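# Shelve floor cartons in the aisle's farthest shelving section

## Task

Pick up every carton lying on the aisle floor and set each one on a shelf of the final shelving section at the far end of the aisle, on the left or the right side. Each carton must rest directly on the shelf board, not on top of another carton, must sit level, and must not overhang the shelf edge. The robot must not topple or be left leaning, or the job fails.

## Robot and tools

Robot: TidyBot++, a single-arm mobile manipulator. The base is 0.54 m long, 0.50 m wide and 0.38 m tall, on four driven casters, so it can drive, slide sideways and spin. On top is one seven-joint Kinova Gen3 arm with a Robotiq two-finger gripper. The shoulder sits 0.12 m ahead of the base centre, 0.68 m up. Link lengths are upper arm 0.42 m, forearm 0.31 m, hand 0.31 m to the reported hand point. The arm starts folded with the hand pointing down. Cameras: base_camera (fixed on the base, facing forward) and wrist_camera (fisheye, looking along the hand).

Frames: base frame has its origin on the floor below the base centre, x ahead, y to the left, z up, in metres. The odometry frame is the base frame as it was when the scene began; base_odometry reports x, y and heading (rad, left positive, -3.142 to 3.142) there, counting wheel rotation only, so slip shows up as travel. base_tilt is in degrees, forward and right positive.

Tool move: one action plus optional cameras and blocking. Action parts:
- base: an object with any of translate_m (forward +, -2 to 2 m), strafe_m (left +, -2 to 2 m), rotate_rad (counter-clockwise +, -6.3 to 6.3). These are offsets relative to the base's own axes at the moment the command starts, not positions.
- joints: absolute angle targets keyed by name, joint_1_rad to joint_7_rad in radians, plus gripper_pos from 0 (open, about 85 mm gap) to 1 (closed). Ranges: joint_2_rad ±2.249, joint_4_rad ±2.579, joint_6_rad ±2.099; joints 1, 3, 5, 7 turn freely and take the shorter way. joint_1_rad positive turns the arm clockwise seen from above, the opposite sense to rotate_rad. joint_7_rad near 1.57 with the hand down puts the fingers opening left/right.
- target: an absolute hand pose, a single list of seven numbers [x, y, z, qw, qx, qy, qz], position in metres in the base frame, same convention as the hand_pose result line. The hand's z axis runs out along the fingers; fingers open along its y axis. With target, joints may only carry gripper_pos.
- speeds: caps for this action only: translate_m/strafe_m 0.05 to 0.5 m/s (give one value only when combining them), rotate_rad 0.1 to 1.57 rad/s, gripper_pos 0.234 to 0.993 per second.
- min_time_s: 0.1 to 8 s, the shortest duration of each arm motion.
cameras: list of base_camera, wrist_camera or all; [] for none. blocking true (default) waits until everything is still; false returns in about half a second while motion continues.

Tool wait: seconds 0 to 10, optional cameras; returns the state, early if motions finish. Tool stop: brakes all your running motions. Tool zoom_image: camera plus region [x0, y0, x1, y1] in pixels of that camera's newest image, at most 504 px per side. Tool read_manual only returns licence texts. Tool finished_scene: scene is the current scene number; call it last, nothing after it in that reply.

Result lines: base_status, joint_status and hand_status report done, moving, off_target (at rest short of target, may still be pushing), not_followed (target withheld, e.g. self-collision or unreachable pose), contact_stop, time_out, torque_fault, limit_stop_at_motor_heat. A stop you did not order cancels the rest of your calls in that reply. hand_pose is the measured hand point; hand_target is where the targets would put it. motor_effort is percent of maximum torque, peak in brackets. Motor temperatures, MOTOR HOT, ARM HIT and on_its_own lines warn of trouble. A base that is blocked may still report done while short.

Useful behaviour: after a target, correct residual error by adding (wanted minus measured position) to the previous target. To keep a loaded hand in place, resend hand_target, not hand_pose. A held load makes the arm sag; do not command joints to their read angles while holding. Gripper gap is roughly 85 x (1 - gripper_pos) mm; off_target on the gripper means it closed on an object and is squeezing. A hand pointing down reaches at most about 0.94 m high and only near the base. Poses low and close in front, pointing forward, often fail or hit the base.

Avoid: driving or turning while the arm is snagged on something high (tip-over risk); stretching the arm far out or swinging it sideways when extended; ramming shelves, walls or the floor with the arm (it does not avoid obstacles and keeps pushing); hard impacts that trigger torque faults; dropping or flinging cartons; gripping too hard or twisting and pulling on the gripper; holding loads stretched out long enough to overheat motors. Before ending, cartons must rest flat and fully on shelves and the robot must stand upright.

Each tool is called after "Emit:" as a command line: name --argument value for each argument, lists and objects as JSON in quotes; but a table of rows of numbers goes row by row, as --pt "numbers of a row", without its own name.

## Session

Emit:
move --joints '{"joint_6_rad": 0.35}' --cameras '["wrist_camera"]'

Scene clock: 1.90 s.
Motor temperatures (°C): [32 32 32 32 39 36 40]
move: done
base_odometry: x=+0.000 y=+0.000 heading=+0.000
base_tilt: forward=-0.8 right=-0.1
base_status: not commanded
joint_positions: joint_1_rad=+0.038 joint_2_rad=-0.394 joint_3_rad=+3.140 joint_4_rad=-2.550 joint_5_rad=-0.016 joint_6_rad=+0.288 joint_7_rad=+1.541 gripper_pos=+0.000
joint_status: all done
motor_effort: joint_1_rad=+1(1) joint_2_rad=-3(4) joint_3_rad=-1(1) joint_4_rad=+16(17) joint_5_rad=-1(1) joint_6_rad=+8(9) joint_7_rad=+1(1)
hand_pose: x=+0.5169 y=-0.0148 z=+0.8053 quat_wxyz=(+0.000, +0.803, -0.034, +0.594)
hand_target: x=+0.5217 y=-0.0153 z=+0.8233 quat_wxyz=(+0.000, +0.785, -0.034, +0.619)
hand_status: not commanded
wrist_camera: T_world_to_cam=[[-0.04706, -0.99765, -0.0498, 0.05218], [-0.25994, 0.06037, -0.96374, 0.96774], [0.96448, -0.0324, -0.26217, -0.15976]] pos_world=[0.40809, -0.01154, 0.89336]

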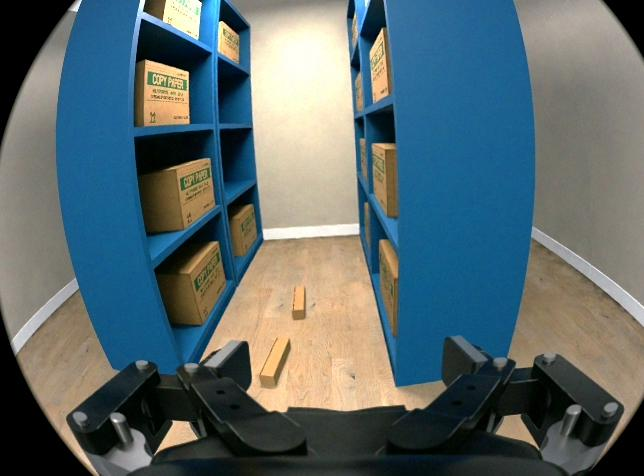

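Emit:
zoom_image --camera "wrist_camera" --region '[170, 170, 440, 400]'

Scaled by 1.867.

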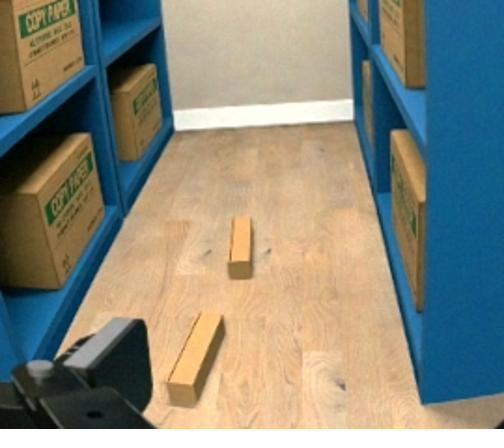

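Emit:
move --base '{"translate_m": 0.86, "strafe_m": 0.347, "rotate_rad": -0.167}' --joints '{"joint_1_rad": 0.0, "joint_2_rad": 1.208, "joint_3_rad": 3.1416, "joint_4_rad": -2.133, "joint_5_rad": 0.0, "joint_6_rad": 0.701, "joint_7_rad": 1.5708}' --min_time_s 3 --cameras '["wrist_camera"]'

Scene clock: 222.77 s.
move: done
base_odometry: x=+0.860 y=+0.347 heading=-0.167
base_tilt: forward=-0.7 right=-0.2
base_status: done
joint_positions: joint_1_rad=+0.023 joint_2_rad=+1.181 joint_3_rad=+3.140 joint_4_rad=-2.149 joint_5_rad=-0.016 joint_6_rad=+0.645 joint_7_rad=+1.541 gripper_pos=+0.000
joint_status: all done
motor_effort: joint_1_rad=+1(2) joint_2_rad=-30(32) joint_3_rad=-1(2) joint_4_rad=+0(18) joint_5_rad=-1(2) joint_6_rad=+4(9) joint_7_rad=+1(2)
hand_pose: x=+0.5864 y=-0.0116 z=+0.2535 quat_wxyz=(+0.002, +0.974, -0.033, +0.226)
hand_target: x=+0.5998 y=+0.0013 z=+0.2501 quat_wxyz=(+0.000, +0.969, +0.000, +0.248)
hand_status: not commanded
wrist_camera: T_world_to_cam=[[-0.06569, -0.99758, -0.02258, 0.03523], [-0.88054, 0.0686, -0.46898, 0.69241], [0.46939, -0.01092, -0.88292, 0.07661]] pos_world=[0.57604, -0.01152, 0.39316]

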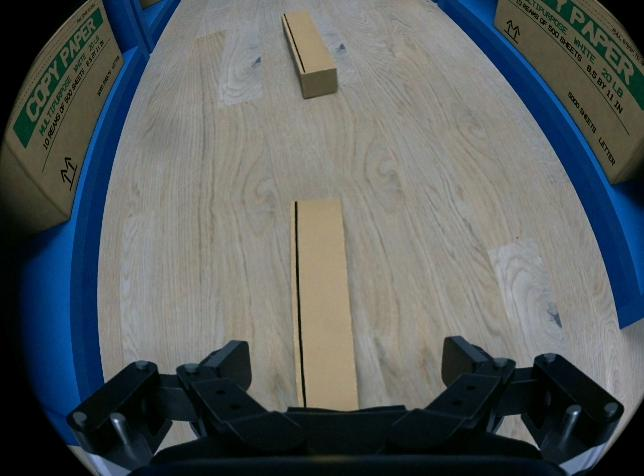

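Emit:
move --base '{"translate_m": 0.054}' --joints '{"joint_1_rad": -0.036, "joint_2_rad": 1.70, "joint_4_rad": -1.74, "joint_6_rad": 0.83}' --min_time_s 3 --cameras '["wrist_camera"]'

Scene clock: 247.97 s.
move: done
base_odometry: x=+0.914 y=+0.338 heading=-0.167
base_tilt: forward=-0.7 right=-0.1
base_status: done
joint_positions: joint_1_rad=-0.008 joint_2_rad=+1.673 joint_3_rad=+3.140 joint_4_rad=-1.754 joint_5_rad=-0.016 joint_6_rad=+0.774 joint_7_rad=+1.541 gripper_pos=+0.000
joint_status: all done
motor_effort: joint_1_rad=+1(2) joint_2_rad=-31(33) joint_3_rad=-1(2) joint_4_rad=-2(3) joint_5_rad=-1(2) joint_6_rad=+4(5) joint_7_rad=+1(1)
hand_pose: x=+0.5953 y=+0.0023 z=+0.0626 quat_wxyz=(-0.001, +0.970, -0.018, +0.242)
hand_target: x=+0.6013 y=+0.0187 z=+0.0588 quat_wxyz=(-0.005, +0.965, +0.017, +0.263)
hand_status: not commanded
wrist_camera: T_world_to_cam=[[-0.0345, -0.99916, -0.02198, 0.0268], [-0.86654, 0.04086, -0.49743, 0.6033], [0.49791, 0.00189, -0.86723, -0.114]] pos_world=[0.58047, 0.00234, 0.20183]

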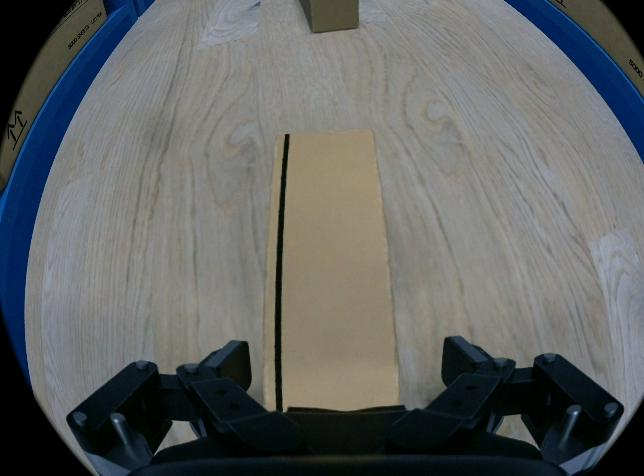

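Emit:
move --joints '{"joint_1_rad": -0.055, "joint_2_rad": 1.768, "joint_4_rad": -1.658, "joint_6_rad": 0.815}' --min_time_s 2

Emit:
move --joints '{"gripper_pos": 0.34}' --speeds '{"gripper_pos": 0.234}' --cameras '["wrist_camera"]'

Scene clock: 266.93 s.
move: done
base_odometry: x=+0.914 y=+0.338 heading=-0.167
base_tilt: forward=-0.9 right=-0.1
base_status: not commanded
joint_positions: joint_1_rad=-0.027 joint_2_rad=+1.735 joint_3_rad=+3.140 joint_4_rad=-1.674 joint_5_rad=-0.016 joint_6_rad=+0.774 joint_7_rad=+1.541 gripper_pos=+0.000
joint_status: all done
motor_effort: joint_1_rad=+1(2) joint_2_rad=-31(32) joint_3_rad=-2(2) joint_4_rad=-1(3) joint_5_rad=-1(2) joint_6_rad=+4(6) joint_7_rad=+1(1)
hand_pose: x=+0.6022 y=+0.0115 z=+0.0378 quat_wxyz=(-0.004, +0.968, -0.009, +0.251)
hand_target: x=+0.6001 y=+0.0278 z=+0.0291 quat_wxyz=(-0.007, +0.965, +0.027, +0.262)
hand_status: not commanded
pictures: none

Scene clock: 269.27 s.
move: done
base_odometry: x=+0.914 y=+0.338 heading=-0.167
base_tilt: forward=-0.8 right=-0.1
base_status: not commanded
joint_positions: joint_1_rad=-0.027 joint_2_rad=+1.735 joint_3_rad=+3.140 joint_4_rad=-1.674 joint_5_rad=-0.016 joint_6_rad=+0.774 joint_7_rad=+1.541 gripper_pos=+0.337
joint_status: all done
motor_effort: joint_1_rad=+1(1) joint_2_rad=-28(31) joint_3_rad=-1(2) joint_4_rad=+1(2) joint_5_rad=+0(1) joint_6_rad=+3(4) joint_7_rad=+1(1)
hand_pose: x=+0.6022 y=+0.0115 z=+0.0378 quat_wxyz=(-0.004, +0.968, -0.009, +0.251)
hand_target: x=+0.6001 y=+0.0278 z=+0.0291 quat_wxyz=(-0.007, +0.965, +0.027, +0.262)
hand_status: not commanded
wrist_camera: T_world_to_cam=[[-0.01526, -0.99962, -0.0228, 0.02407], [-0.8579, 0.0248, -0.51322, 0.59212], [0.51359, 0.01173, -0.85796, -0.14875]] pos_world=[0.58474, 0.01112, 0.17681]

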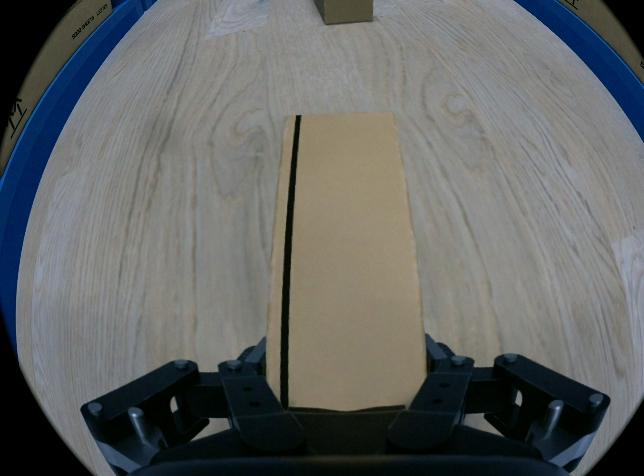

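Emit:
move --joints '{"gripper_pos": 0.36}' --speeds '{"gripper_pos": 0.234}'

Scene clock: 274.47 s.
move: done
base_odometry: x=+0.914 y=+0.338 heading=-0.167
base_tilt: forward=-0.8 right=-0.1
base_status: not commanded
joint_positions: joint_1_rad=-0.027 joint_2_rad=+1.735 joint_3_rad=+3.140 joint_4_rad=-1.674 joint_5_rad=-0.016 joint_6_rad=+0.775 joint_7_rad=+1.541 gripper_pos=+0.356
joint_status: all done
motor_effort: joint_1_rad=+1(1) joint_2_rad=-24(28) joint_3_rad=-1(2) joint_4_rad=+4(5) joint_5_rad=-1(2) joint_6_rad=+2(3) joint_7_rad=+1(1)
hand_pose: x=+0.6021 y=+0.0115 z=+0.0379 quat_wxyz=(-0.004, +0.968, -0.009, +0.251)
hand_target: x=+0.6001 y=+0.0278 z=+0.0291 quat_wxyz=(-0.007, +0.965, +0.027, +0.262)
hand_status: not commanded
pictures: none

Emit:
move --joints '{"gripper_pos": 0.38}' --speeds '{"gripper_pos": 0.234}'

Scene clock: 293.27 s.
move: off_target
base_odometry: x=+0.914 y=+0.338 heading=-0.167
base_tilt: forward=-0.8 right=-0.1
base_status: not commanded
joint_positions: joint_1_rad=-0.027 joint_2_rad=+1.735 joint_3_rad=+3.140 joint_4_rad=-1.675 joint_5_rad=-0.016 joint_6_rad=+0.776 joint_7_rad=+1.541 gripper_pos=+0.367
joint_status: gripper_pos off_target (ended at +0.367, target +0.380)
motor_effort: joint_1_rad=+1(1) joint_2_rad=-24(25) joint_3_rad=-1(1) joint_4_rad=+4(5) joint_5_rad=-1(1) joint_6_rad=+2(2) joint_7_rad=+1(1)
hand_pose: x=+0.6019 y=+0.0115 z=+0.0380 quat_wxyz=(-0.004, +0.968, -0.009, +0.251)
hand_target: x=+0.6001 y=+0.0278 z=+0.0291 quat_wxyz=(-0.007, +0.965, +0.027, +0.262)
hand_status: not commanded
pictures: none

Emit:
move --joints '{"joint_2_rad": 1.208, "joint_4_rad": -2.133, "joint_6_rad": 0.751}' --min_time_s 4 --cameras '["wrist_camera"]'

Emit:
move --joints '{"joint_1_rad": 1.535}' --min_time_s 5

Scene clock: 312.50 s.
move: done
base_odometry: x=+0.914 y=+0.338 heading=-0.167
base_tilt: forward=-0.8 right=-0.1
base_status: not commanded
joint_positions: joint_1_rad=-0.027 joint_2_rad=+1.256 joint_3_rad=+3.140 joint_4_rad=-2.118 joint_5_rad=-0.016 joint_6_rad=+0.777 joint_7_rad=+1.541 gripper_pos=+0.367
joint_status: all done
motor_effort: joint_1_rad=+1(1) joint_2_rad=-31(33) joint_3_rad=-1(2) joint_4_rad=+0(4) joint_5_rad=-1(2) joint_6_rad=+5(6) joint_7_rad=+1(1)
hand_pose: x=+0.6075 y=+0.0117 z=+0.2398 quat_wxyz=(-0.004, +0.963, -0.008, +0.269)
hand_target: x=+0.6124 y=+0.0285 z=+0.2579 quat_wxyz=(-0.007, +0.962, +0.026, +0.272)
hand_status: not commanded
wrist_camera: T_world_to_cam=[[-0.01374, -0.99961, -0.02423, 0.02842], [-0.83838, 0.02472, -0.54452, 0.69595], [0.54491, 0.01283, -0.8384, -0.00199]] pos_world=[0.58494, 0.01123, 0.37798]

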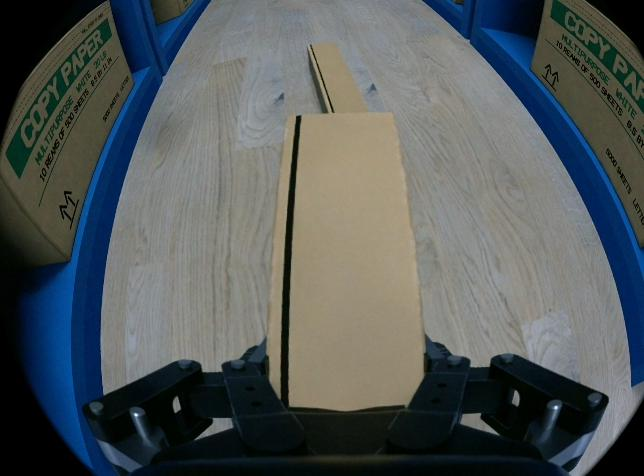

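Scene clock: 317.80 s.
move: done
base_odometry: x=+0.914 y=+0.338 heading=-0.167
base_tilt: forward=-0.8 right=-0.1
base_status: not commanded
joint_positions: joint_1_rad=+1.517 joint_2_rad=+1.250 joint_3_rad=+3.132 joint_4_rad=-2.135 joint_5_rad=-0.015 joint_6_rad=+0.765 joint_7_rad=+1.541 gripper_pos=+0.367
joint_status: all done
motor_effort: joint_1_rad=+1(6) joint_2_rad=-30(35) joint_3_rad=-1(5) joint_4_rad=-1(6) joint_5_rad=-1(7) joint_6_rad=+5(11) joint_7_rad=+1(1)
hand_pose: x=+0.1487 y=-0.4778 z=+0.2395 quat_wxyz=(+0.174, +0.687, -0.679, +0.191)
hand_target: x=+0.1380 y=-0.4939 z=+0.2579 quat_wxyz=(+0.189, +0.692, -0.668, +0.196)
hand_status: not commanded
pictures: none

Emit:
move --joints '{"joint_2_rad": 1.755, "joint_4_rad": -1.67, "joint_6_rad": 0.815}' --min_time_s 4 --cameras '["wrist_camera"]'

Scene clock: 333.27 s.
move: done
base_odometry: x=+0.914 y=+0.338 heading=-0.167
base_tilt: forward=-0.8 right=-0.1
base_status: not commanded
joint_positions: joint_1_rad=+1.517 joint_2_rad=+1.727 joint_3_rad=+3.132 joint_4_rad=-1.685 joint_5_rad=-0.015 joint_6_rad=+0.766 joint_7_rad=+1.541 gripper_pos=+0.367
joint_status: all done
motor_effort: joint_1_rad=+1(1) joint_2_rad=-31(33) joint_3_rad=-2(2) joint_4_rad=-1(2) joint_5_rad=+0(2) joint_6_rad=+4(6) joint_7_rad=+1(1)
hand_pose: x=+0.1486 y=-0.4782 z=+0.0394 quat_wxyz=(+0.165, +0.688, -0.683, +0.181)
hand_target: x=+0.1377 y=-0.4832 z=+0.0346 quat_wxyz=(+0.182, +0.694, -0.670, +0.189)
hand_status: not commanded
wrist_camera: T_world_to_cam=[[-0.99944, -0.01206, -0.03119, 0.14655], [0.00523, 0.86492, -0.50188, 0.48903], [0.03302, -0.50177, -0.86437, -0.08257]] pos_world=[0.14664, -0.46264, 0.17863]

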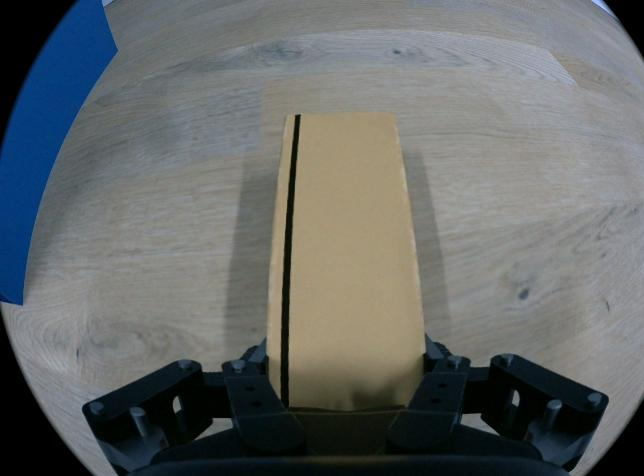

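Emit:
move --joints '{"joint_2_rad": 1.765, "joint_4_rad": -1.662}' --min_time_s 1

Emit:
move --joints '{"gripper_pos": 0.1}' --speeds '{"gripper_pos": 0.234}'

Emit:
move --joints '{"joint_2_rad": 1.208, "joint_4_rad": -2.133, "joint_6_rad": 0.751, "gripper_pos": 0.0}' --min_time_s 3 --cameras '["wrist_camera"]'

Scene clock: 344.43 s.
move: done
base_odometry: x=+0.914 y=+0.338 heading=-0.167
base_tilt: forward=-0.8 right=-0.1
base_status: not commanded
joint_positions: joint_1_rad=+1.517 joint_2_rad=+1.729 joint_3_rad=+3.132 joint_4_rad=-1.679 joint_5_rad=-0.015 joint_6_rad=+0.766 joint_7_rad=+1.541 gripper_pos=+0.367
joint_status: all done
motor_effort: joint_1_rad=+1(1) joint_2_rad=-31(32) joint_3_rad=-2(2) joint_4_rad=-1(3) joint_5_rad=-1(1) joint_6_rad=+4(4) joint_7_rad=+1(1)
hand_pose: x=+0.1487 y=-0.4806 z=+0.0389 quat_wxyz=(+0.166, +0.688, -0.683, +0.182)
hand_target: x=+0.1376 y=-0.4813 z=+0.0303 quat_wxyz=(+0.182, +0.695, -0.670, +0.188)
hand_status: not commanded
pictures: none

Scene clock: 346.17 s.
move: done
base_odometry: x=+0.914 y=+0.338 heading=-0.167
base_tilt: forward=-0.9 right=-0.1
base_status: not commanded
joint_positions: joint_1_rad=+1.517 joint_2_rad=+1.731 joint_3_rad=+3.132 joint_4_rad=-1.678 joint_5_rad=-0.015 joint_6_rad=+0.766 joint_7_rad=+1.541 gripper_pos=+0.100
joint_status: all done
motor_effort: joint_1_rad=+1(1) joint_2_rad=-31(31) joint_3_rad=-1(2) joint_4_rad=+0(2) joint_5_rad=-1(2) joint_6_rad=+4(4) joint_7_rad=+1(1)
hand_pose: x=+0.1487 y=-0.4802 z=+0.0381 quat_wxyz=(+0.166, +0.688, -0.683, +0.182)
hand_target: x=+0.1376 y=-0.4813 z=+0.0303 quat_wxyz=(+0.182, +0.695, -0.670, +0.188)
hand_status: not commanded
pictures: none

Scene clock: 349.50 s.
move: done
base_odometry: x=+0.914 y=+0.338 heading=-0.167
base_tilt: forward=-0.8 right=-0.1
base_status: not commanded
joint_positions: joint_1_rad=+1.517 joint_2_rad=+1.252 joint_3_rad=+3.132 joint_4_rad=-2.119 joint_5_rad=-0.015 joint_6_rad=+0.766 joint_7_rad=+1.541 gripper_pos=+0.000
joint_status: all done
motor_effort: joint_1_rad=+1(1) joint_2_rad=-30(32) joint_3_rad=-1(2) joint_4_rad=+0(3) joint_5_rad=-1(1) joint_6_rad=+4(5) joint_7_rad=+1(1)
hand_pose: x=+0.1491 y=-0.4863 z=+0.2401 quat_wxyz=(+0.178, +0.686, -0.678, +0.196)
hand_target: x=+0.1380 y=-0.4939 z=+0.2579 quat_wxyz=(+0.189, +0.692, -0.668, +0.196)
hand_status: not commanded
wrist_camera: T_world_to_cam=[[-0.99932, -0.01756, -0.03252, 0.15089], [0.00268, 0.84311, -0.53773, 0.59506], [0.03686, -0.53745, -0.84249, 0.06363]] pos_world=[0.14685, -0.46486, 0.3785]

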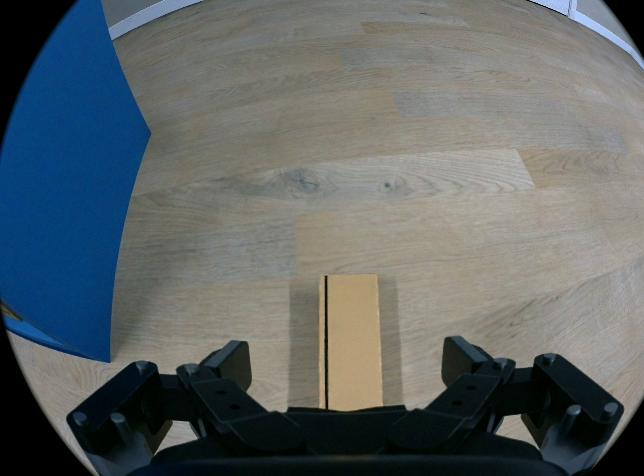

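Emit:
move --joints '{"joint_1_rad": -0.03}' --min_time_s 3

Emit:
move --base '{"translate_m": 0.5}'

Emit:
move --base '{"strafe_m": -0.09, "rotate_rad": 0.167}' --cameras '["wrist_camera"]'

Scene clock: 382.30 s.
move: done
base_odometry: x=+0.913 y=+0.338 heading=-0.167
base_tilt: forward=-0.8 right=-0.1
base_status: not commanded
joint_positions: joint_1_rad=-0.008 joint_2_rad=+1.252 joint_3_rad=+3.133 joint_4_rad=-2.119 joint_5_rad=-0.015 joint_6_rad=+0.766 joint_7_rad=+1.541 gripper_pos=+0.000
joint_status: all done
motor_effort: joint_1_rad=+1(3) joint_2_rad=-31(31) joint_3_rad=-1(3) joint_4_rad=+0(2) joint_5_rad=-2(2) joint_6_rad=+4(5) joint_7_rad=+1(1)
hand_pose: x=+0.6062 y=+0.0074 z=+0.2401 quat_wxyz=(-0.006, +0.964, -0.016, +0.265)
hand_target: x=+0.6130 y=+0.0162 z=+0.2579 quat_wxyz=(-0.004, +0.962, +0.014, +0.272)
hand_status: not commanded
pictures: none

Scene clock: 384.63 s.
move: done
base_odometry: x=+1.407 y=+0.255 heading=-0.166
base_tilt: forward=-0.8 right=-0.1
base_status: done
joint_positions: joint_1_rad=-0.009 joint_2_rad=+1.251 joint_3_rad=+3.133 joint_4_rad=-2.125 joint_5_rad=-0.015 joint_6_rad=+0.766 joint_7_rad=+1.541 gripper_pos=+0.000
joint_status: not commanded
motor_effort: joint_1_rad=+1(1) joint_2_rad=-30(31) joint_3_rad=-1(2) joint_4_rad=-1(3) joint_5_rad=-1(2) joint_6_rad=+4(5) joint_7_rad=+1(1)
hand_pose: x=+0.6033 y=+0.0074 z=+0.2403 quat_wxyz=(-0.006, +0.965, -0.016, +0.263)
hand_target: x=+0.6130 y=+0.0162 z=+0.2579 quat_wxyz=(-0.004, +0.962, +0.014, +0.272)
hand_status: not commanded
pictures: none

Scene clock: 385.83 s.
move: done
base_odometry: x=+1.392 y=+0.166 heading=+0.002
base_tilt: forward=-0.8 right=-0.1
base_status: done
joint_positions: joint_1_rad=-0.023 joint_2_rad=+1.250 joint_3_rad=+3.135 joint_4_rad=-2.125 joint_5_rad=-0.015 joint_6_rad=+0.766 joint_7_rad=+1.541 gripper_pos=+0.000
joint_status: not commanded
motor_effort: joint_1_rad=+1(4) joint_2_rad=-30(31) joint_3_rad=-2(3) joint_4_rad=-1(2) joint_5_rad=-1(2) joint_6_rad=+4(4) joint_7_rad=+1(1)
hand_pose: x=+0.6032 y=+0.0129 z=+0.2403 quat_wxyz=(-0.006, +0.965, -0.009, +0.263)
hand_target: x=+0.6130 y=+0.0162 z=+0.2579 quat_wxyz=(-0.004, +0.962, +0.014, +0.272)
hand_status: not commanded
wrist_camera: T_world_to_cam=[[-0.01462, -0.99948, -0.02886, 0.03129], [-0.84499, 0.02778, -0.53406, 0.69407], [0.53458, 0.01658, -0.84495, 0.00854]] pos_world=[0.58238, 0.01185, 0.3788]

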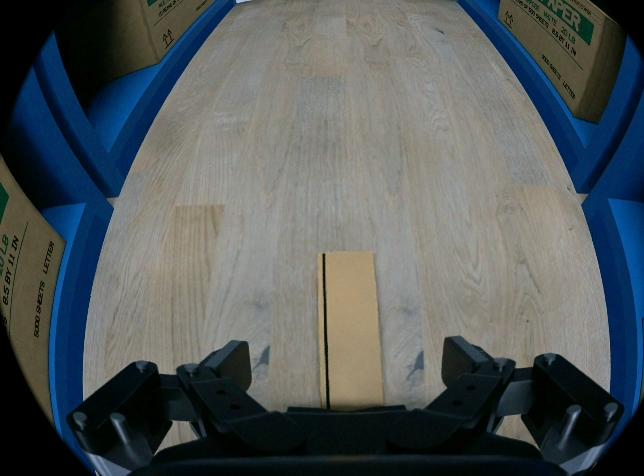

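Emit:
move --joints '{"joint_2_rad": 1.768, "joint_4_rad": -1.658, "joint_6_rad": 0.815}' --min_time_s 4 --cameras '["wrist_camera"]'

Scene clock: 407.07 s.
move: done
base_odometry: x=+1.392 y=+0.166 heading=+0.002
base_tilt: forward=-0.8 right=-0.1
base_status: not commanded
joint_positions: joint_1_rad=-0.023 joint_2_rad=+1.740 joint_3_rad=+3.135 joint_4_rad=-1.672 joint_5_rad=-0.015 joint_6_rad=+0.766 joint_7_rad=+1.541 gripper_pos=+0.000
joint_status: all done
motor_effort: joint_1_rad=+1(1) joint_2_rad=-31(33) joint_3_rad=-1(2) joint_4_rad=-1(4) joint_5_rad=-1(2) joint_6_rad=+4(5) joint_7_rad=+1(1)
hand_pose: x=+0.5976 y=+0.0127 z=+0.0343 quat_wxyz=(-0.006, +0.969, -0.011, +0.245)
hand_target: x=+0.6007 y=+0.0158 z=+0.0291 quat_wxyz=(-0.004, +0.965, +0.014, +0.262)
hand_status: not commanded
wrist_camera: T_world_to_cam=[[-0.01834, -0.99945, -0.02763, 0.02721], [-0.86388, 0.02975, -0.50282, 0.5895], [0.50336, 0.01465, -0.86395, -0.1431]] pos_world=[0.58178, 0.01175, 0.17353]

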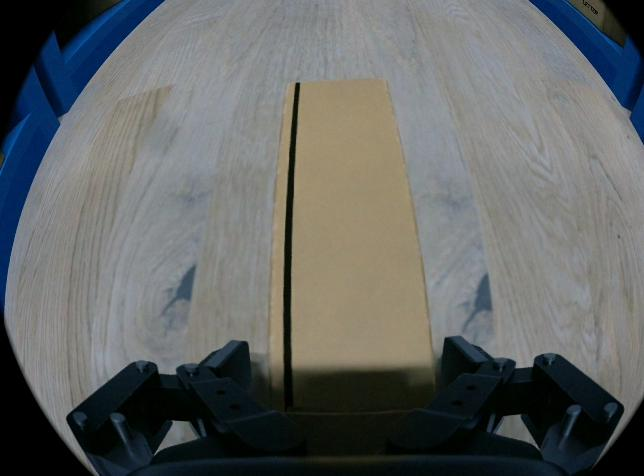

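Emit:
move --joints '{"gripper_pos": 0.38}' --speeds '{"gripper_pos": 0.234}'

Emit:
move --joints '{"joint_2_rad": 1.208, "joint_4_rad": -2.133, "joint_6_rad": 0.751}' --min_time_s 4

Scene clock: 414.47 s.
move: off_target
base_odometry: x=+1.392 y=+0.166 heading=+0.002
base_tilt: forward=-0.8 right=-0.1
base_status: not commanded
joint_positions: joint_1_rad=-0.023 joint_2_rad=+1.740 joint_3_rad=+3.135 joint_4_rad=-1.673 joint_5_rad=-0.015 joint_6_rad=+0.769 joint_7_rad=+1.542 gripper_pos=+0.371
joint_status: gripper_pos off_target (ended at +0.371, target +0.380)
motor_effort: joint_1_rad=+1(1) joint_2_rad=-27(31) joint_3_rad=-1(2) joint_4_rad=+3(4) joint_5_rad=-1(2) joint_6_rad=+3(4) joint_7_rad=+1(1)
hand_pose: x=+0.5979 y=+0.0127 z=+0.0348 quat_wxyz=(-0.006, +0.969, -0.011, +0.246)
hand_target: x=+0.6007 y=+0.0158 z=+0.0291 quat_wxyz=(-0.004, +0.965, +0.014, +0.262)
hand_status: not commanded
pictures: none

Scene clock: 418.80 s.
move: done
base_odometry: x=+1.392 y=+0.166 heading=+0.002
base_tilt: forward=-0.8 right=-0.1
base_status: not commanded
joint_positions: joint_1_rad=-0.023 joint_2_rad=+1.257 joint_3_rad=+3.135 joint_4_rad=-2.119 joint_5_rad=-0.015 joint_6_rad=+0.770 joint_7_rad=+1.541 gripper_pos=+0.371
joint_status: all done
motor_effort: joint_1_rad=+1(1) joint_2_rad=-31(32) joint_3_rad=-2(2) joint_4_rad=-1(4) joint_5_rad=-1(2) joint_6_rad=+5(6) joint_7_rad=+1(1)
hand_pose: x=+0.6051 y=+0.0130 z=+0.2383 quat_wxyz=(-0.007, +0.964, -0.009, +0.265)
hand_target: x=+0.6130 y=+0.0162 z=+0.2579 quat_wxyz=(-0.004, +0.962, +0.014, +0.272)
hand_status: not commanded
pictures: none

Emit:
move --joints '{"joint_2_rad": -0.156, "joint_4_rad": -2.153, "joint_6_rad": -0.61}' --min_time_s 4

Emit:
move --base '{"translate_m": 0.9, "strafe_m": 0.03, "rotate_rad": -0.025}' --speeds '{"translate_m": 0.3}' --cameras '["wrist_camera"]'

Scene clock: 484.87 s.
move: done
base_odometry: x=+1.392 y=+0.166 heading=+0.002
base_tilt: forward=-0.8 right=-0.1
base_status: not commanded
joint_positions: joint_1_rad=-0.023 joint_2_rad=-0.129 joint_3_rad=+3.135 joint_4_rad=-2.131 joint_5_rad=-0.015 joint_6_rad=-0.561 joint_7_rad=+1.541 gripper_pos=+0.371
joint_status: all done
motor_effort: joint_1_rad=+1(1) joint_2_rad=-12(34) joint_3_rad=+0(2) joint_4_rad=+16(17) joint_5_rad=-1(2) joint_6_rad=+5(6) joint_7_rad=+1(1)
hand_pose: x=+0.5205 y=+0.0156 z=+0.7073 quat_wxyz=(-0.014, +0.958, -0.005, +0.285)
hand_target: x=+0.4983 y=+0.0127 z=+0.6996 quat_wxyz=(-0.004, +0.964, +0.014, +0.264)
hand_status: not commanded
pictures: none

Scene clock: 488.83 s.
move: done
base_odometry: x=+2.292 y=+0.198 heading=-0.023
base_tilt: forward=-0.8 right=-0.1
base_status: done
joint_positions: joint_1_rad=-0.023 joint_2_rad=-0.133 joint_3_rad=+3.137 joint_4_rad=-2.134 joint_5_rad=-0.015 joint_6_rad=-0.565 joint_7_rad=+1.541 gripper_pos=+0.371
joint_status: not commanded
motor_effort: joint_1_rad=+1(2) joint_2_rad=-11(13) joint_3_rad=-1(2) joint_4_rad=+16(17) joint_5_rad=-1(2) joint_6_rad=+5(6) joint_7_rad=+1(1)
hand_pose: x=+0.5178 y=+0.0151 z=+0.7064 quat_wxyz=(-0.013, +0.959, -0.005, +0.283)
hand_target: x=+0.4983 y=+0.0127 z=+0.6996 quat_wxyz=(-0.004, +0.964, +0.014, +0.264)
hand_status: not commanded
wrist_camera: T_world_to_cam=[[-0.00223, -0.99919, -0.04016, 0.04717], [-0.82175, 0.02471, -0.56932, 0.88363], [0.56985, 0.03173, -0.82114, 0.41263]] pos_world=[0.49109, 0.0122, 0.84379]

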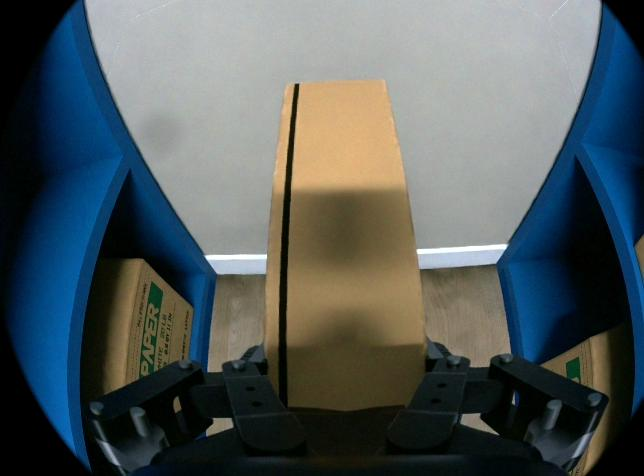

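Emit:
move --base '{"translate_m": 0.12}' --speeds '{"translate_m": 0.2}'

Emit:
move --joints '{"joint_1_rad": -1.59}' --min_time_s 5 --cameras '["wrist_camera"]'

Scene clock: 514.90 s.
move: done
base_odometry: x=+2.412 y=+0.195 heading=-0.023
base_tilt: forward=-0.8 right=-0.1
base_status: done
joint_positions: joint_1_rad=-0.023 joint_2_rad=-0.136 joint_3_rad=+3.137 joint_4_rad=-2.136 joint_5_rad=-0.015 joint_6_rad=-0.567 joint_7_rad=+1.541 gripper_pos=+0.371
joint_status: not commanded
motor_effort: joint_1_rad=+1(2) joint_2_rad=-11(13) joint_3_rad=-1(2) joint_4_rad=+16(17) joint_5_rad=+0(1) joint_6_rad=+5(6) joint_7_rad=+1(1)
hand_pose: x=+0.5167 y=+0.0150 z=+0.7064 quat_wxyz=(-0.013, +0.959, -0.005, +0.283)
hand_target: x=+0.4983 y=+0.0127 z=+0.6996 quat_wxyz=(-0.004, +0.964, +0.014, +0.264)
hand_status: not commanded
pictures: none

Scene clock: 520.20 s.
move: done
base_odometry: x=+2.412 y=+0.195 heading=-0.023
base_tilt: forward=-0.9 right=-0.2
base_status: not commanded
joint_positions: joint_1_rad=-1.565 joint_2_rad=-0.136 joint_3_rad=+3.137 joint_4_rad=-2.136 joint_5_rad=-0.015 joint_6_rad=-0.567 joint_7_rad=+1.541 gripper_pos=+0.371
joint_status: all done
motor_effort: joint_1_rad=+1(2) joint_2_rad=-11(12) joint_3_rad=+0(2) joint_4_rad=+16(17) joint_5_rad=-1(2) joint_6_rad=+5(5) joint_7_rad=+1(1)
hand_pose: x=+0.1156 y=+0.3979 z=+0.7064 quat_wxyz=(-0.207, +0.692, +0.664, +0.194)
hand_target: x=+0.1104 y=+0.3794 z=+0.6996 quat_wxyz=(-0.189, +0.675, +0.689, +0.185)
hand_status: not commanded
wrist_camera: T_world_to_cam=[[0.9987, -0.03141, -0.04012, -0.07201], [-0.04867, -0.82103, -0.5688, 0.79053], [-0.01507, 0.57002, -0.82149, 0.48341]] pos_world=[0.11768, 0.37123, 0.84389]

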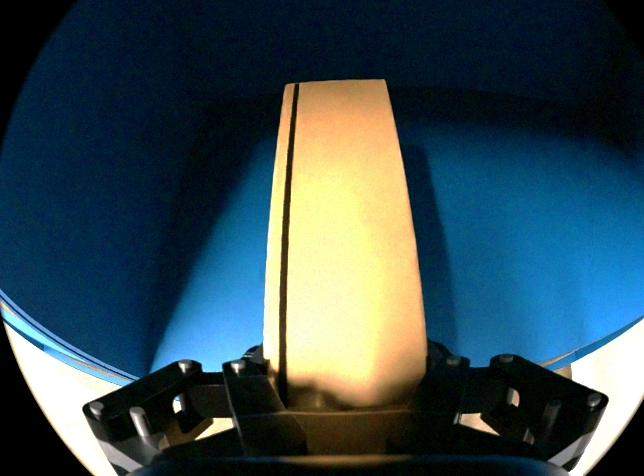

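Emit:
move --base '{"translate_m": 0.22}' --speeds '{"translate_m": 0.2}'

Emit:
move --joints '{"joint_1_rad": -1.59, "joint_2_rad": 0.50, "joint_4_rad": -1.67, "joint_6_rad": -0.473}' --min_time_s 5 --cameras '["wrist_camera"]'

Scene clock: 546.10 s.
move: done
base_odometry: x=+2.632 y=+0.190 heading=-0.023
base_tilt: forward=-0.8 right=-0.1
base_status: done
joint_positions: joint_1_rad=-1.568 joint_2_rad=-0.136 joint_3_rad=+3.137 joint_4_rad=-2.136 joint_5_rad=-0.015 joint_6_rad=-0.567 joint_7_rad=+1.541 gripper_pos=+0.371
joint_status: not commanded
motor_effort: joint_1_rad=+1(2) joint_2_rad=-11(12) joint_3_rad=+0(2) joint_4_rad=+16(17) joint_5_rad=+0(2) joint_6_rad=+5(5) joint_7_rad=+1(1)
hand_pose: x=+0.1143 y=+0.3979 z=+0.7064 quat_wxyz=(-0.207, +0.691, +0.666, +0.193)
hand_target: x=+0.1104 y=+0.3794 z=+0.6996 quat_wxyz=(-0.189, +0.675, +0.689, +0.185)
hand_status: not commanded
pictures: none

Scene clock: 551.43 s.
move: done
base_odometry: x=+2.632 y=+0.190 heading=-0.023
base_tilt: forward=-0.8 right=-0.2
base_status: not commanded
joint_positions: joint_1_rad=-1.568 joint_2_rad=+0.477 joint_3_rad=+3.137 joint_4_rad=-1.698 joint_5_rad=-0.015 joint_6_rad=-0.531 joint_7_rad=+1.541 gripper_pos=+0.371
joint_status: all done
motor_effort: joint_1_rad=+1(2) joint_2_rad=-31(31) joint_3_rad=+0(2) joint_4_rad=+16(18) joint_5_rad=-1(2) joint_6_rad=+4(6) joint_7_rad=+1(1)
hand_pose: x=+0.1141 y=+0.5832 z=+0.5950 quat_wxyz=(-0.160, +0.704, +0.677, +0.146)
hand_target: x=+0.1059 y=+0.6100 z=+0.6004 quat_wxyz=(-0.176, +0.679, +0.692, +0.173)
hand_status: not commanded
wrist_camera: T_world_to_cam=[[0.99868, -0.03438, -0.03821, -0.06865], [-0.04792, -0.89159, -0.4503, 0.84976], [-0.01858, 0.45154, -0.89206, 0.39771]] pos_world=[0.11667, 0.57569, 0.73481]

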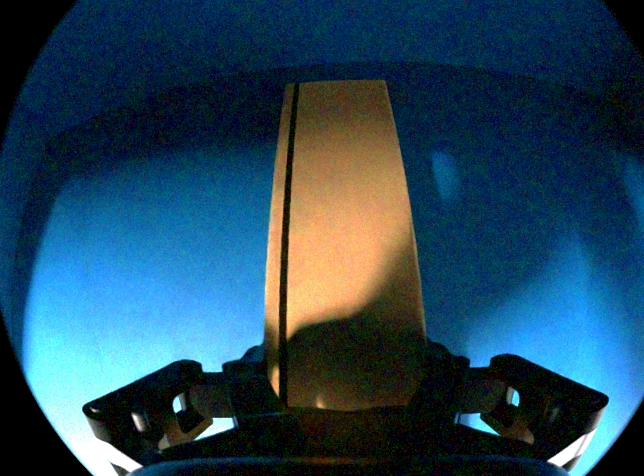

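Emit:
move --joints '{"joint_2_rad": 0.60, "joint_4_rad": -1.745, "joint_6_rad": -0.26}' --min_time_s 3 --cameras '[]'

Scene clock: 570.27 s.
move: done
base_odometry: x=+2.632 y=+0.190 heading=-0.023
base_tilt: forward=-0.8 right=-0.1
base_status: not commanded
joint_positions: joint_1_rad=-1.568 joint_2_rad=+0.551 joint_3_rad=+3.137 joint_4_rad=-1.717 joint_5_rad=-0.015 joint_6_rad=-0.323 joint_7_rad=+1.541 gripper_pos=+0.371
joint_status: all done
motor_effort: joint_1_rad=+1(1) joint_2_rad=-28(32) joint_3_rad=-1(2) joint_4_rad=+13(16) joint_5_rad=-1(2) joint_6_rad=+5(6) joint_7_rad=+1(1)
hand_pose: x=+0.1149 y=+0.6241 z=+0.5731 quat_wxyz=(-0.199, +0.694, +0.666, +0.185)
hand_target: x=+0.1057 y=+0.6214 z=+0.5418 quat_wxyz=(-0.189, +0.675, +0.688, +0.186)
hand_status: not commanded

Emit:
move --joints '{"joint_2_rad": 0.63, "joint_4_rad": -1.785, "joint_6_rad": -0.25}' --min_time_s 2 --cameras '["wrist_camera"]'

Scene clock: 583.60 s.
move: done
base_odometry: x=+2.632 y=+0.190 heading=-0.023
base_tilt: forward=-0.8 right=-0.2
base_status: not commanded
joint_positions: joint_1_rad=-1.568 joint_2_rad=+0.552 joint_3_rad=+3.137 joint_4_rad=-1.734 joint_5_rad=-0.015 joint_6_rad=-0.291 joint_7_rad=+1.541 gripper_pos=+0.371
joint_status: all done
motor_effort: joint_1_rad=+1(1) joint_2_rad=-23(28) joint_3_rad=+0(1) joint_4_rad=+9(14) joint_5_rad=-1(2) joint_6_rad=+3(6) joint_7_rad=+1(1)
hand_pose: x=+0.1151 y=+0.6244 z=+0.5711 quat_wxyz=(-0.204, +0.693, +0.665, +0.190)
hand_target: x=+0.1061 y=+0.5994 z=+0.5102 quat_wxyz=(-0.169, +0.680, +0.694, +0.165)
hand_status: not commanded
wrist_camera: T_world_to_cam=[[0.99863, -0.0326, -0.04096, -0.06855], [-0.04998, -0.82628, -0.56104, 0.89851], [-0.01555, 0.56232, -0.82677, 0.2511]] pos_world=[0.11728, 0.59898, 0.70889]

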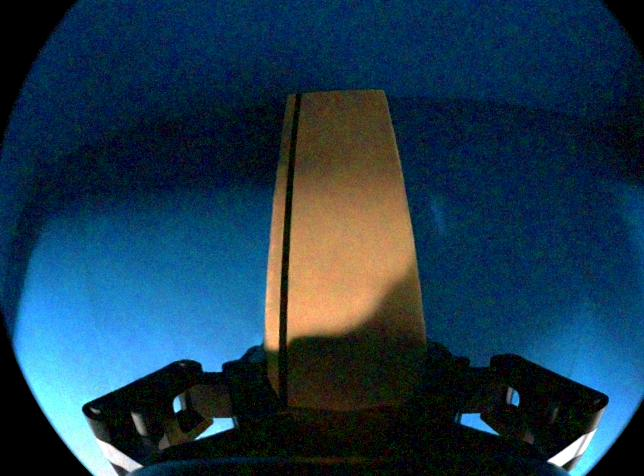

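Emit:
move --joints '{"joint_2_rad": 0.605, "joint_4_rad": -1.76, "joint_6_rad": -0.305}' --min_time_s 2 --cameras '["wrist_camera"]'

Scene clock: 600.27 s.
move: done
base_odometry: x=+2.632 y=+0.190 heading=-0.023
base_tilt: forward=-0.8 right=-0.2
base_status: not commanded
joint_positions: joint_1_rad=-1.568 joint_2_rad=+0.552 joint_3_rad=+3.137 joint_4_rad=-1.734 joint_5_rad=-0.015 joint_6_rad=-0.291 joint_7_rad=+1.541 gripper_pos=+0.371
joint_status: all done
motor_effort: joint_1_rad=+1(1) joint_2_rad=-23(24) joint_3_rad=+0(1) joint_4_rad=+9(10) joint_5_rad=-1(2) joint_6_rad=+3(3) joint_7_rad=+1(1)
hand_pose: x=+0.1151 y=+0.6244 z=+0.5711 quat_wxyz=(-0.204, +0.693, +0.665, +0.190)
hand_target: x=+0.1061 y=+0.6009 z=+0.5263 quat_wxyz=(-0.167, +0.681, +0.694, +0.164)
hand_status: not commanded
wrist_camera: T_world_to_cam=[[0.99863, -0.0326, -0.04095, -0.06856], [-0.04998, -0.82631, -0.561, 0.89844], [-0.01555, 0.56228, -0.8268, 0.25106]] pos_world=[0.11728, 0.59898, 0.70879]

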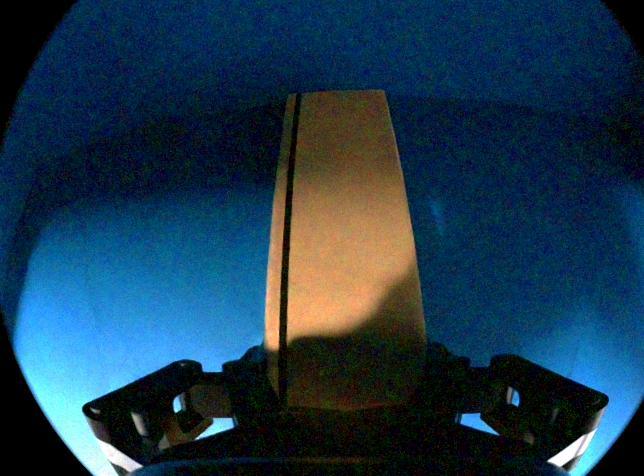

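Emit:
move --joints '{"joint_2_rad": 0.605, "joint_4_rad": -1.76, "joint_6_rad": -0.41}' --min_time_s 2

Scene clock: 609.77 s.
move: done
base_odometry: x=+2.632 y=+0.190 heading=-0.023
base_tilt: forward=-0.8 right=-0.1
base_status: not commanded
joint_positions: joint_1_rad=-1.568 joint_2_rad=+0.552 joint_3_rad=+3.137 joint_4_rad=-1.726 joint_5_rad=-0.015 joint_6_rad=-0.321 joint_7_rad=+1.541 gripper_pos=+0.371
joint_status: all done
motor_effort: joint_1_rad=+1(1) joint_2_rad=-20(24) joint_3_rad=-1(2) joint_4_rad=+5(10) joint_5_rad=-1(2) joint_6_rad=-2(3) joint_7_rad=+1(1)
hand_pose: x=+0.1149 y=+0.6206 z=+0.5697 quat_wxyz=(-0.196, +0.695, +0.667, +0.183)
hand_target: x=+0.1067 y=+0.5711 z=+0.5131 quat_wxyz=(-0.130, +0.689, +0.702, +0.128)
hand_status: not commanded
pictures: none

Emit:
move --joints '{"joint_2_rad": 0.575, "joint_4_rad": -1.735, "joint_6_rad": -0.34}' --min_time_s 1 --cameras '["wrist_camera"]'

Scene clock: 627.17 s.
move: done
base_odometry: x=+2.632 y=+0.190 heading=-0.023
base_tilt: forward=-0.8 right=-0.1
base_status: not commanded
joint_positions: joint_1_rad=-1.568 joint_2_rad=+0.552 joint_3_rad=+3.137 joint_4_rad=-1.725 joint_5_rad=-0.015 joint_6_rad=-0.321 joint_7_rad=+1.541 gripper_pos=+0.371
joint_status: all done
motor_effort: joint_1_rad=+1(1) joint_2_rad=-23(23) joint_3_rad=-2(2) joint_4_rad=+9(10) joint_5_rad=-2(2) joint_6_rad=+2(2) joint_7_rad=+1(1)
hand_pose: x=+0.1149 y=+0.6209 z=+0.5700 quat_wxyz=(-0.197, +0.695, +0.667, +0.183)
hand_target: x=+0.1060 y=+0.6080 z=+0.5487 quat_wxyz=(-0.174, +0.679, +0.692, +0.170)
hand_status: not commanded
wrist_camera: T_world_to_cam=[[0.99863, -0.03305, -0.04051, -0.06866], [-0.04978, -0.83768, -0.54388, 0.89218], [-0.01596, 0.54516, -0.83818, 0.26932]] pos_world=[0.11727, 0.59827, 0.70821]

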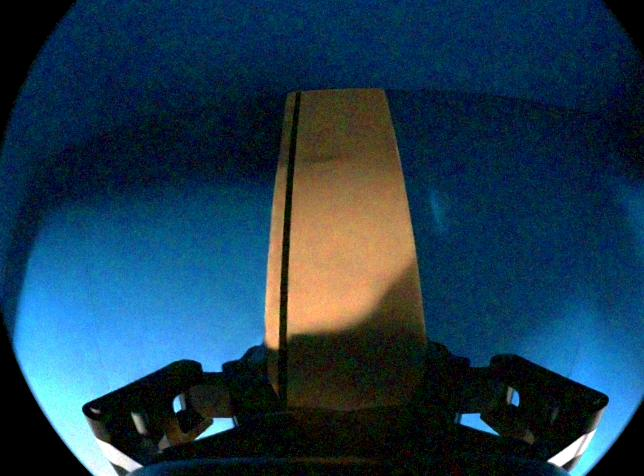

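Emit:
move --joints '{"gripper_pos": 0.2}' --speeds '{"gripper_pos": 0.234}' --cameras '["wrist_camera"]'

Scene clock: 632.50 s.
move: done
base_odometry: x=+2.632 y=+0.190 heading=-0.023
base_tilt: forward=-0.8 right=-0.1
base_status: not commanded
joint_positions: joint_1_rad=-1.568 joint_2_rad=+0.561 joint_3_rad=+3.137 joint_4_rad=-1.729 joint_5_rad=-0.015 joint_6_rad=-0.321 joint_7_rad=+1.541 gripper_pos=+0.199
joint_status: all done
motor_effort: joint_1_rad=+1(1) joint_2_rad=-31(31) joint_3_rad=-1(2) joint_4_rad=+13(14) joint_5_rad=-1(2) joint_6_rad=+4(4) joint_7_rad=+1(1)
hand_pose: x=+0.1149 y=+0.6179 z=+0.5625 quat_wxyz=(-0.192, +0.696, +0.668, +0.179)
hand_target: x=+0.1060 y=+0.6080 z=+0.5487 quat_wxyz=(-0.174, +0.679, +0.692, +0.170)
hand_status: not commanded
wrist_camera: T_world_to_cam=[[0.99863, -0.0336, -0.04006, -0.06897], [-0.04979, -0.84491, -0.53258, 0.88377], [-0.01596, 0.53385, -0.84543, 0.27572]] pos_world=[0.11727, 0.5972, 0.70102]

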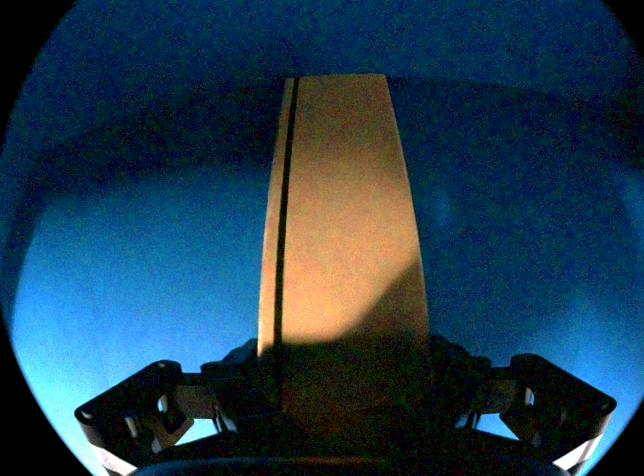

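Emit:
move --joints '{"joint_2_rad": 0.40, "joint_4_rad": -1.72, "joint_6_rad": -0.40, "gripper_pos": 0.1}' --min_time_s 3 --cameras '["wrist_camera"]'

Scene clock: 652.50 s.
move: done
base_odometry: x=+2.632 y=+0.190 heading=-0.023
base_tilt: forward=-0.9 right=-0.1
base_status: not commanded
joint_positions: joint_1_rad=-1.568 joint_2_rad=+0.447 joint_3_rad=+3.137 joint_4_rad=-1.729 joint_5_rad=-0.015 joint_6_rad=-0.350 joint_7_rad=+1.541 gripper_pos=+0.100
joint_status: all done
motor_effort: joint_1_rad=+1(1) joint_2_rad=-29(32) joint_3_rad=-1(2) joint_4_rad=+15(15) joint_5_rad=+0(2) joint_6_rad=+5(6) joint_7_rad=+1(1)
hand_pose: x=+0.1148 y=+0.6200 z=+0.6280 quat_wxyz=(-0.221, +0.687, +0.660, +0.207)
hand_target: x=+0.1059 y=+0.6131 z=+0.6522 quat_wxyz=(-0.218, +0.667, +0.680, +0.214)
hand_status: not commanded
wrist_camera: T_world_to_cam=[[0.99865, -0.02966, -0.04267, -0.06697], [-0.04939, -0.79705, -0.60189, 0.93427], [-0.01616, 0.60319, -0.79744, 0.25683]] pos_world=[0.11717, 0.58776, 0.76428]

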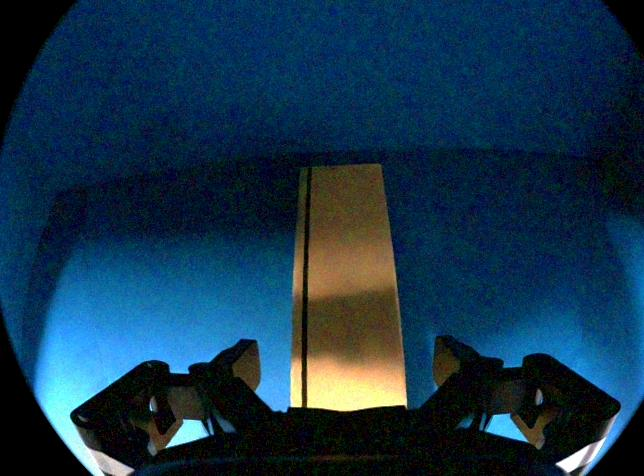

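Emit:
move --joints '{"joint_2_rad": -0.156, "joint_4_rad": -2.153, "joint_6_rad": -0.61, "gripper_pos": 0.0}' --min_time_s 3

Emit:
move --base '{"translate_m": -0.25}' --joints '{"joint_1_rad": -0.03}' --min_time_s 4 --cameras '["wrist_camera"]'

Scene clock: 680.70 s.
move: done
base_odometry: x=+2.632 y=+0.190 heading=-0.023
base_tilt: forward=-0.9 right=-0.1
base_status: not commanded
joint_positions: joint_1_rad=-1.568 joint_2_rad=-0.128 joint_3_rad=+3.137 joint_4_rad=-2.132 joint_5_rad=-0.015 joint_6_rad=-0.561 joint_7_rad=+1.541 gripper_pos=+0.000
joint_status: all done
motor_effort: joint_1_rad=+1(1) joint_2_rad=-11(31) joint_3_rad=-1(2) joint_4_rad=+15(17) joint_5_rad=-1(2) joint_6_rad=+5(6) joint_7_rad=+1(1)
hand_pose: x=+0.1143 y=+0.4013 z=+0.7065 quat_wxyz=(-0.208, +0.690, +0.665, +0.194)
hand_target: x=+0.1104 y=+0.3794 z=+0.6996 quat_wxyz=(-0.189, +0.675, +0.689, +0.185)
hand_status: not commanded
pictures: none

Scene clock: 685.00 s.
move: done
base_odometry: x=+2.382 y=+0.196 heading=-0.023
base_tilt: forward=-0.8 right=-0.1
base_status: done
joint_positions: joint_1_rad=-0.056 joint_2_rad=-0.133 joint_3_rad=+3.137 joint_4_rad=-2.133 joint_5_rad=-0.015 joint_6_rad=-0.563 joint_7_rad=+1.541 gripper_pos=+0.000
joint_status: all done
motor_effort: joint_1_rad=+1(2) joint_2_rad=-11(13) joint_3_rad=+0(2) joint_4_rad=+16(17) joint_5_rad=-1(2) joint_6_rad=+5(5) joint_7_rad=+1(1)
hand_pose: x=+0.5182 y=+0.0281 z=+0.7075 quat_wxyz=(-0.018, +0.958, +0.010, +0.285)
hand_target: x=+0.4983 y=+0.0127 z=+0.6996 quat_wxyz=(-0.004, +0.964, +0.014, +0.264)
hand_status: not commanded
wrist_camera: T_world_to_cam=[[0.03043, -0.99872, -0.04027, 0.04333], [-0.82003, -0.00191, -0.57231, 0.88622], [0.57151, 0.05044, -0.81905, 0.41005]] pos_world=[0.49106, 0.02429, 0.84479]

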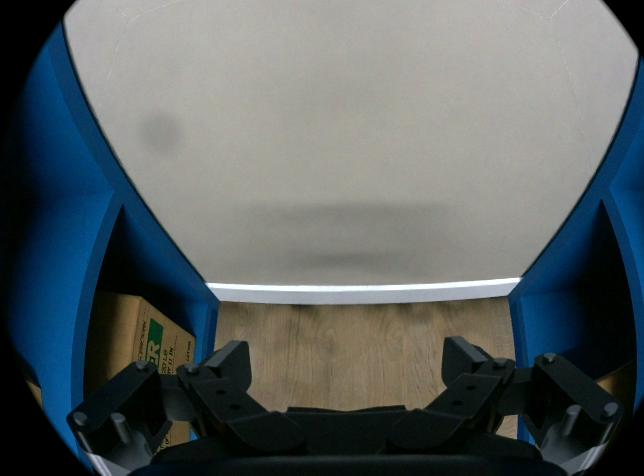

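Emit:
move --base '{"translate_m": -0.98}'

Emit:
move --base '{"translate_m": 0.004, "strafe_m": 0.037, "rotate_rad": -0.144}'

Emit:
move --base '{"translate_m": -0.493}'

Emit:
move --joints '{"joint_1_rad": 1.535, "joint_2_rad": 1.208, "joint_4_rad": -2.133, "joint_6_rad": 0.751}' --min_time_s 5 --cameras '["wrist_camera"]'

Scene clock: 697.33 s.
move: done
base_odometry: x=+1.402 y=+0.219 heading=-0.023
base_tilt: forward=-0.9 right=-0.1
base_status: done
joint_positions: joint_1_rad=-0.056 joint_2_rad=-0.137 joint_3_rad=+3.137 joint_4_rad=-2.134 joint_5_rad=-0.015 joint_6_rad=-0.565 joint_7_rad=+1.541 gripper_pos=+0.000
joint_status: not commanded
motor_effort: joint_1_rad=+1(1) joint_2_rad=-10(13) joint_3_rad=+0(1) joint_4_rad=+15(17) joint_5_rad=-1(2) joint_6_rad=+5(5) joint_7_rad=+1(1)
hand_pose: x=+0.5172 y=+0.0280 z=+0.7080 quat_wxyz=(-0.018, +0.958, +0.010, +0.285)
hand_target: x=+0.4983 y=+0.0127 z=+0.6996 quat_wxyz=(-0.004, +0.964, +0.014, +0.264)
hand_status: not commanded
pictures: none

Scene clock: 698.27 s.
move: done
base_odometry: x=+1.407 y=+0.256 heading=-0.167
base_tilt: forward=-0.8 right=-0.1
base_status: done
joint_positions: joint_1_rad=-0.053 joint_2_rad=-0.137 joint_3_rad=+3.137 joint_4_rad=-2.134 joint_5_rad=-0.015 joint_6_rad=-0.565 joint_7_rad=+1.541 gripper_pos=+0.000
joint_status: not commanded
motor_effort: joint_1_rad=+0(2) joint_2_rad=-11(12) joint_3_rad=-1(2) joint_4_rad=+16(16) joint_5_rad=-1(2) joint_6_rad=+5(5) joint_7_rad=+1(1)
hand_pose: x=+0.5173 y=+0.0267 z=+0.7080 quat_wxyz=(-0.018, +0.958, +0.009, +0.285)
hand_target: x=+0.4983 y=+0.0127 z=+0.6996 quat_wxyz=(-0.004, +0.964, +0.014, +0.264)
hand_status: not commanded
pictures: none

Scene clock: 700.60 s.
move: done
base_odometry: x=+0.920 y=+0.338 heading=-0.167
base_tilt: forward=-0.8 right=-0.1
base_status: done
joint_positions: joint_1_rad=-0.053 joint_2_rad=-0.142 joint_3_rad=+3.137 joint_4_rad=-2.136 joint_5_rad=-0.015 joint_6_rad=-0.568 joint_7_rad=+1.541 gripper_pos=+0.000
joint_status: not commanded
motor_effort: joint_1_rad=+1(1) joint_2_rad=-11(15) joint_3_rad=+0(2) joint_4_rad=+15(17) joint_5_rad=-1(2) joint_6_rad=+5(5) joint_7_rad=+1(1)
hand_pose: x=+0.5156 y=+0.0266 z=+0.7088 quat_wxyz=(-0.018, +0.958, +0.009, +0.285)
hand_target: x=+0.4983 y=+0.0127 z=+0.6996 quat_wxyz=(-0.004, +0.964, +0.014, +0.264)
hand_status: not commanded
pictures: none

Scene clock: 706.20 s.
move: done
base_odometry: x=+0.920 y=+0.338 heading=-0.167
base_tilt: forward=-0.9 right=-0.1
base_status: not commanded
joint_positions: joint_1_rad=+1.517 joint_2_rad=+1.182 joint_3_rad=+3.137 joint_4_rad=-2.136 joint_5_rad=-0.015 joint_6_rad=+0.693 joint_7_rad=+1.541 gripper_pos=+0.000
joint_status: all done
motor_effort: joint_1_rad=+1(2) joint_2_rad=-30(32) joint_3_rad=-1(3) joint_4_rad=+0(17) joint_5_rad=-1(1) joint_6_rad=+4(5) joint_7_rad=+1(1)
hand_pose: x=+0.1464 y=-0.4868 z=+0.2610 quat_wxyz=(+0.173, +0.688, -0.680, +0.187)
hand_target: x=+0.1380 y=-0.4939 z=+0.2579 quat_wxyz=(+0.189, +0.692, -0.668, +0.196)
hand_status: not commanded
wrist_camera: T_world_to_cam=[[-0.9995, -0.01547, -0.02768, 0.14857], [0.0012, 0.85383, -0.52056, 0.60775], [0.03169, -0.52033, -0.85338, 0.09296]] pos_world=[0.14482, -0.46825, 0.39981]

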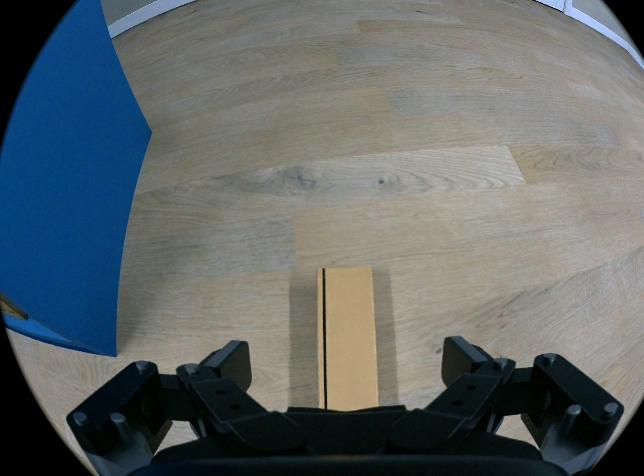

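Emit:
move --joints '{"joint_2_rad": 1.768, "joint_4_rad": -1.658, "joint_6_rad": 0.815}' --min_time_s 4 --cameras '["wrist_camera"]'

Scene clock: 719.87 s.
move: done
base_odometry: x=+0.920 y=+0.338 heading=-0.167
base_tilt: forward=-0.8 right=-0.1
base_status: not commanded
joint_positions: joint_1_rad=+1.517 joint_2_rad=+1.740 joint_3_rad=+3.137 joint_4_rad=-1.672 joint_5_rad=-0.015 joint_6_rad=+0.759 joint_7_rad=+1.541 gripper_pos=+0.000
joint_status: all done
motor_effort: joint_1_rad=+1(1) joint_2_rad=-31(33) joint_3_rad=-1(2) joint_4_rad=-1(2) joint_5_rad=-1(1) joint_6_rad=+4(5) joint_7_rad=+1(1)
hand_pose: x=+0.1455 y=-0.4762 z=+0.0334 quat_wxyz=(+0.165, +0.689, -0.683, +0.177)
hand_target: x=+0.1376 y=-0.4816 z=+0.0291 quat_wxyz=(+0.182, +0.694, -0.670, +0.189)
hand_status: not commanded
wrist_camera: T_world_to_cam=[[-0.99958, -0.01261, -0.02594, 0.14291], [0.00196, 0.86766, -0.49715, 0.48589], [0.02877, -0.49699, -0.86728, -0.08375]] pos_world=[0.14431, -0.46141, 0.17263]

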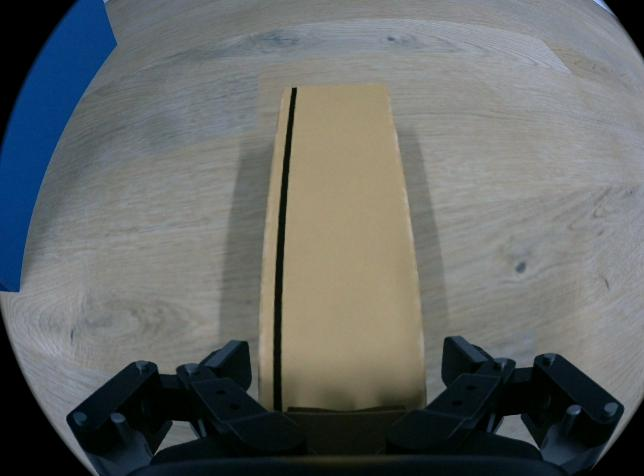

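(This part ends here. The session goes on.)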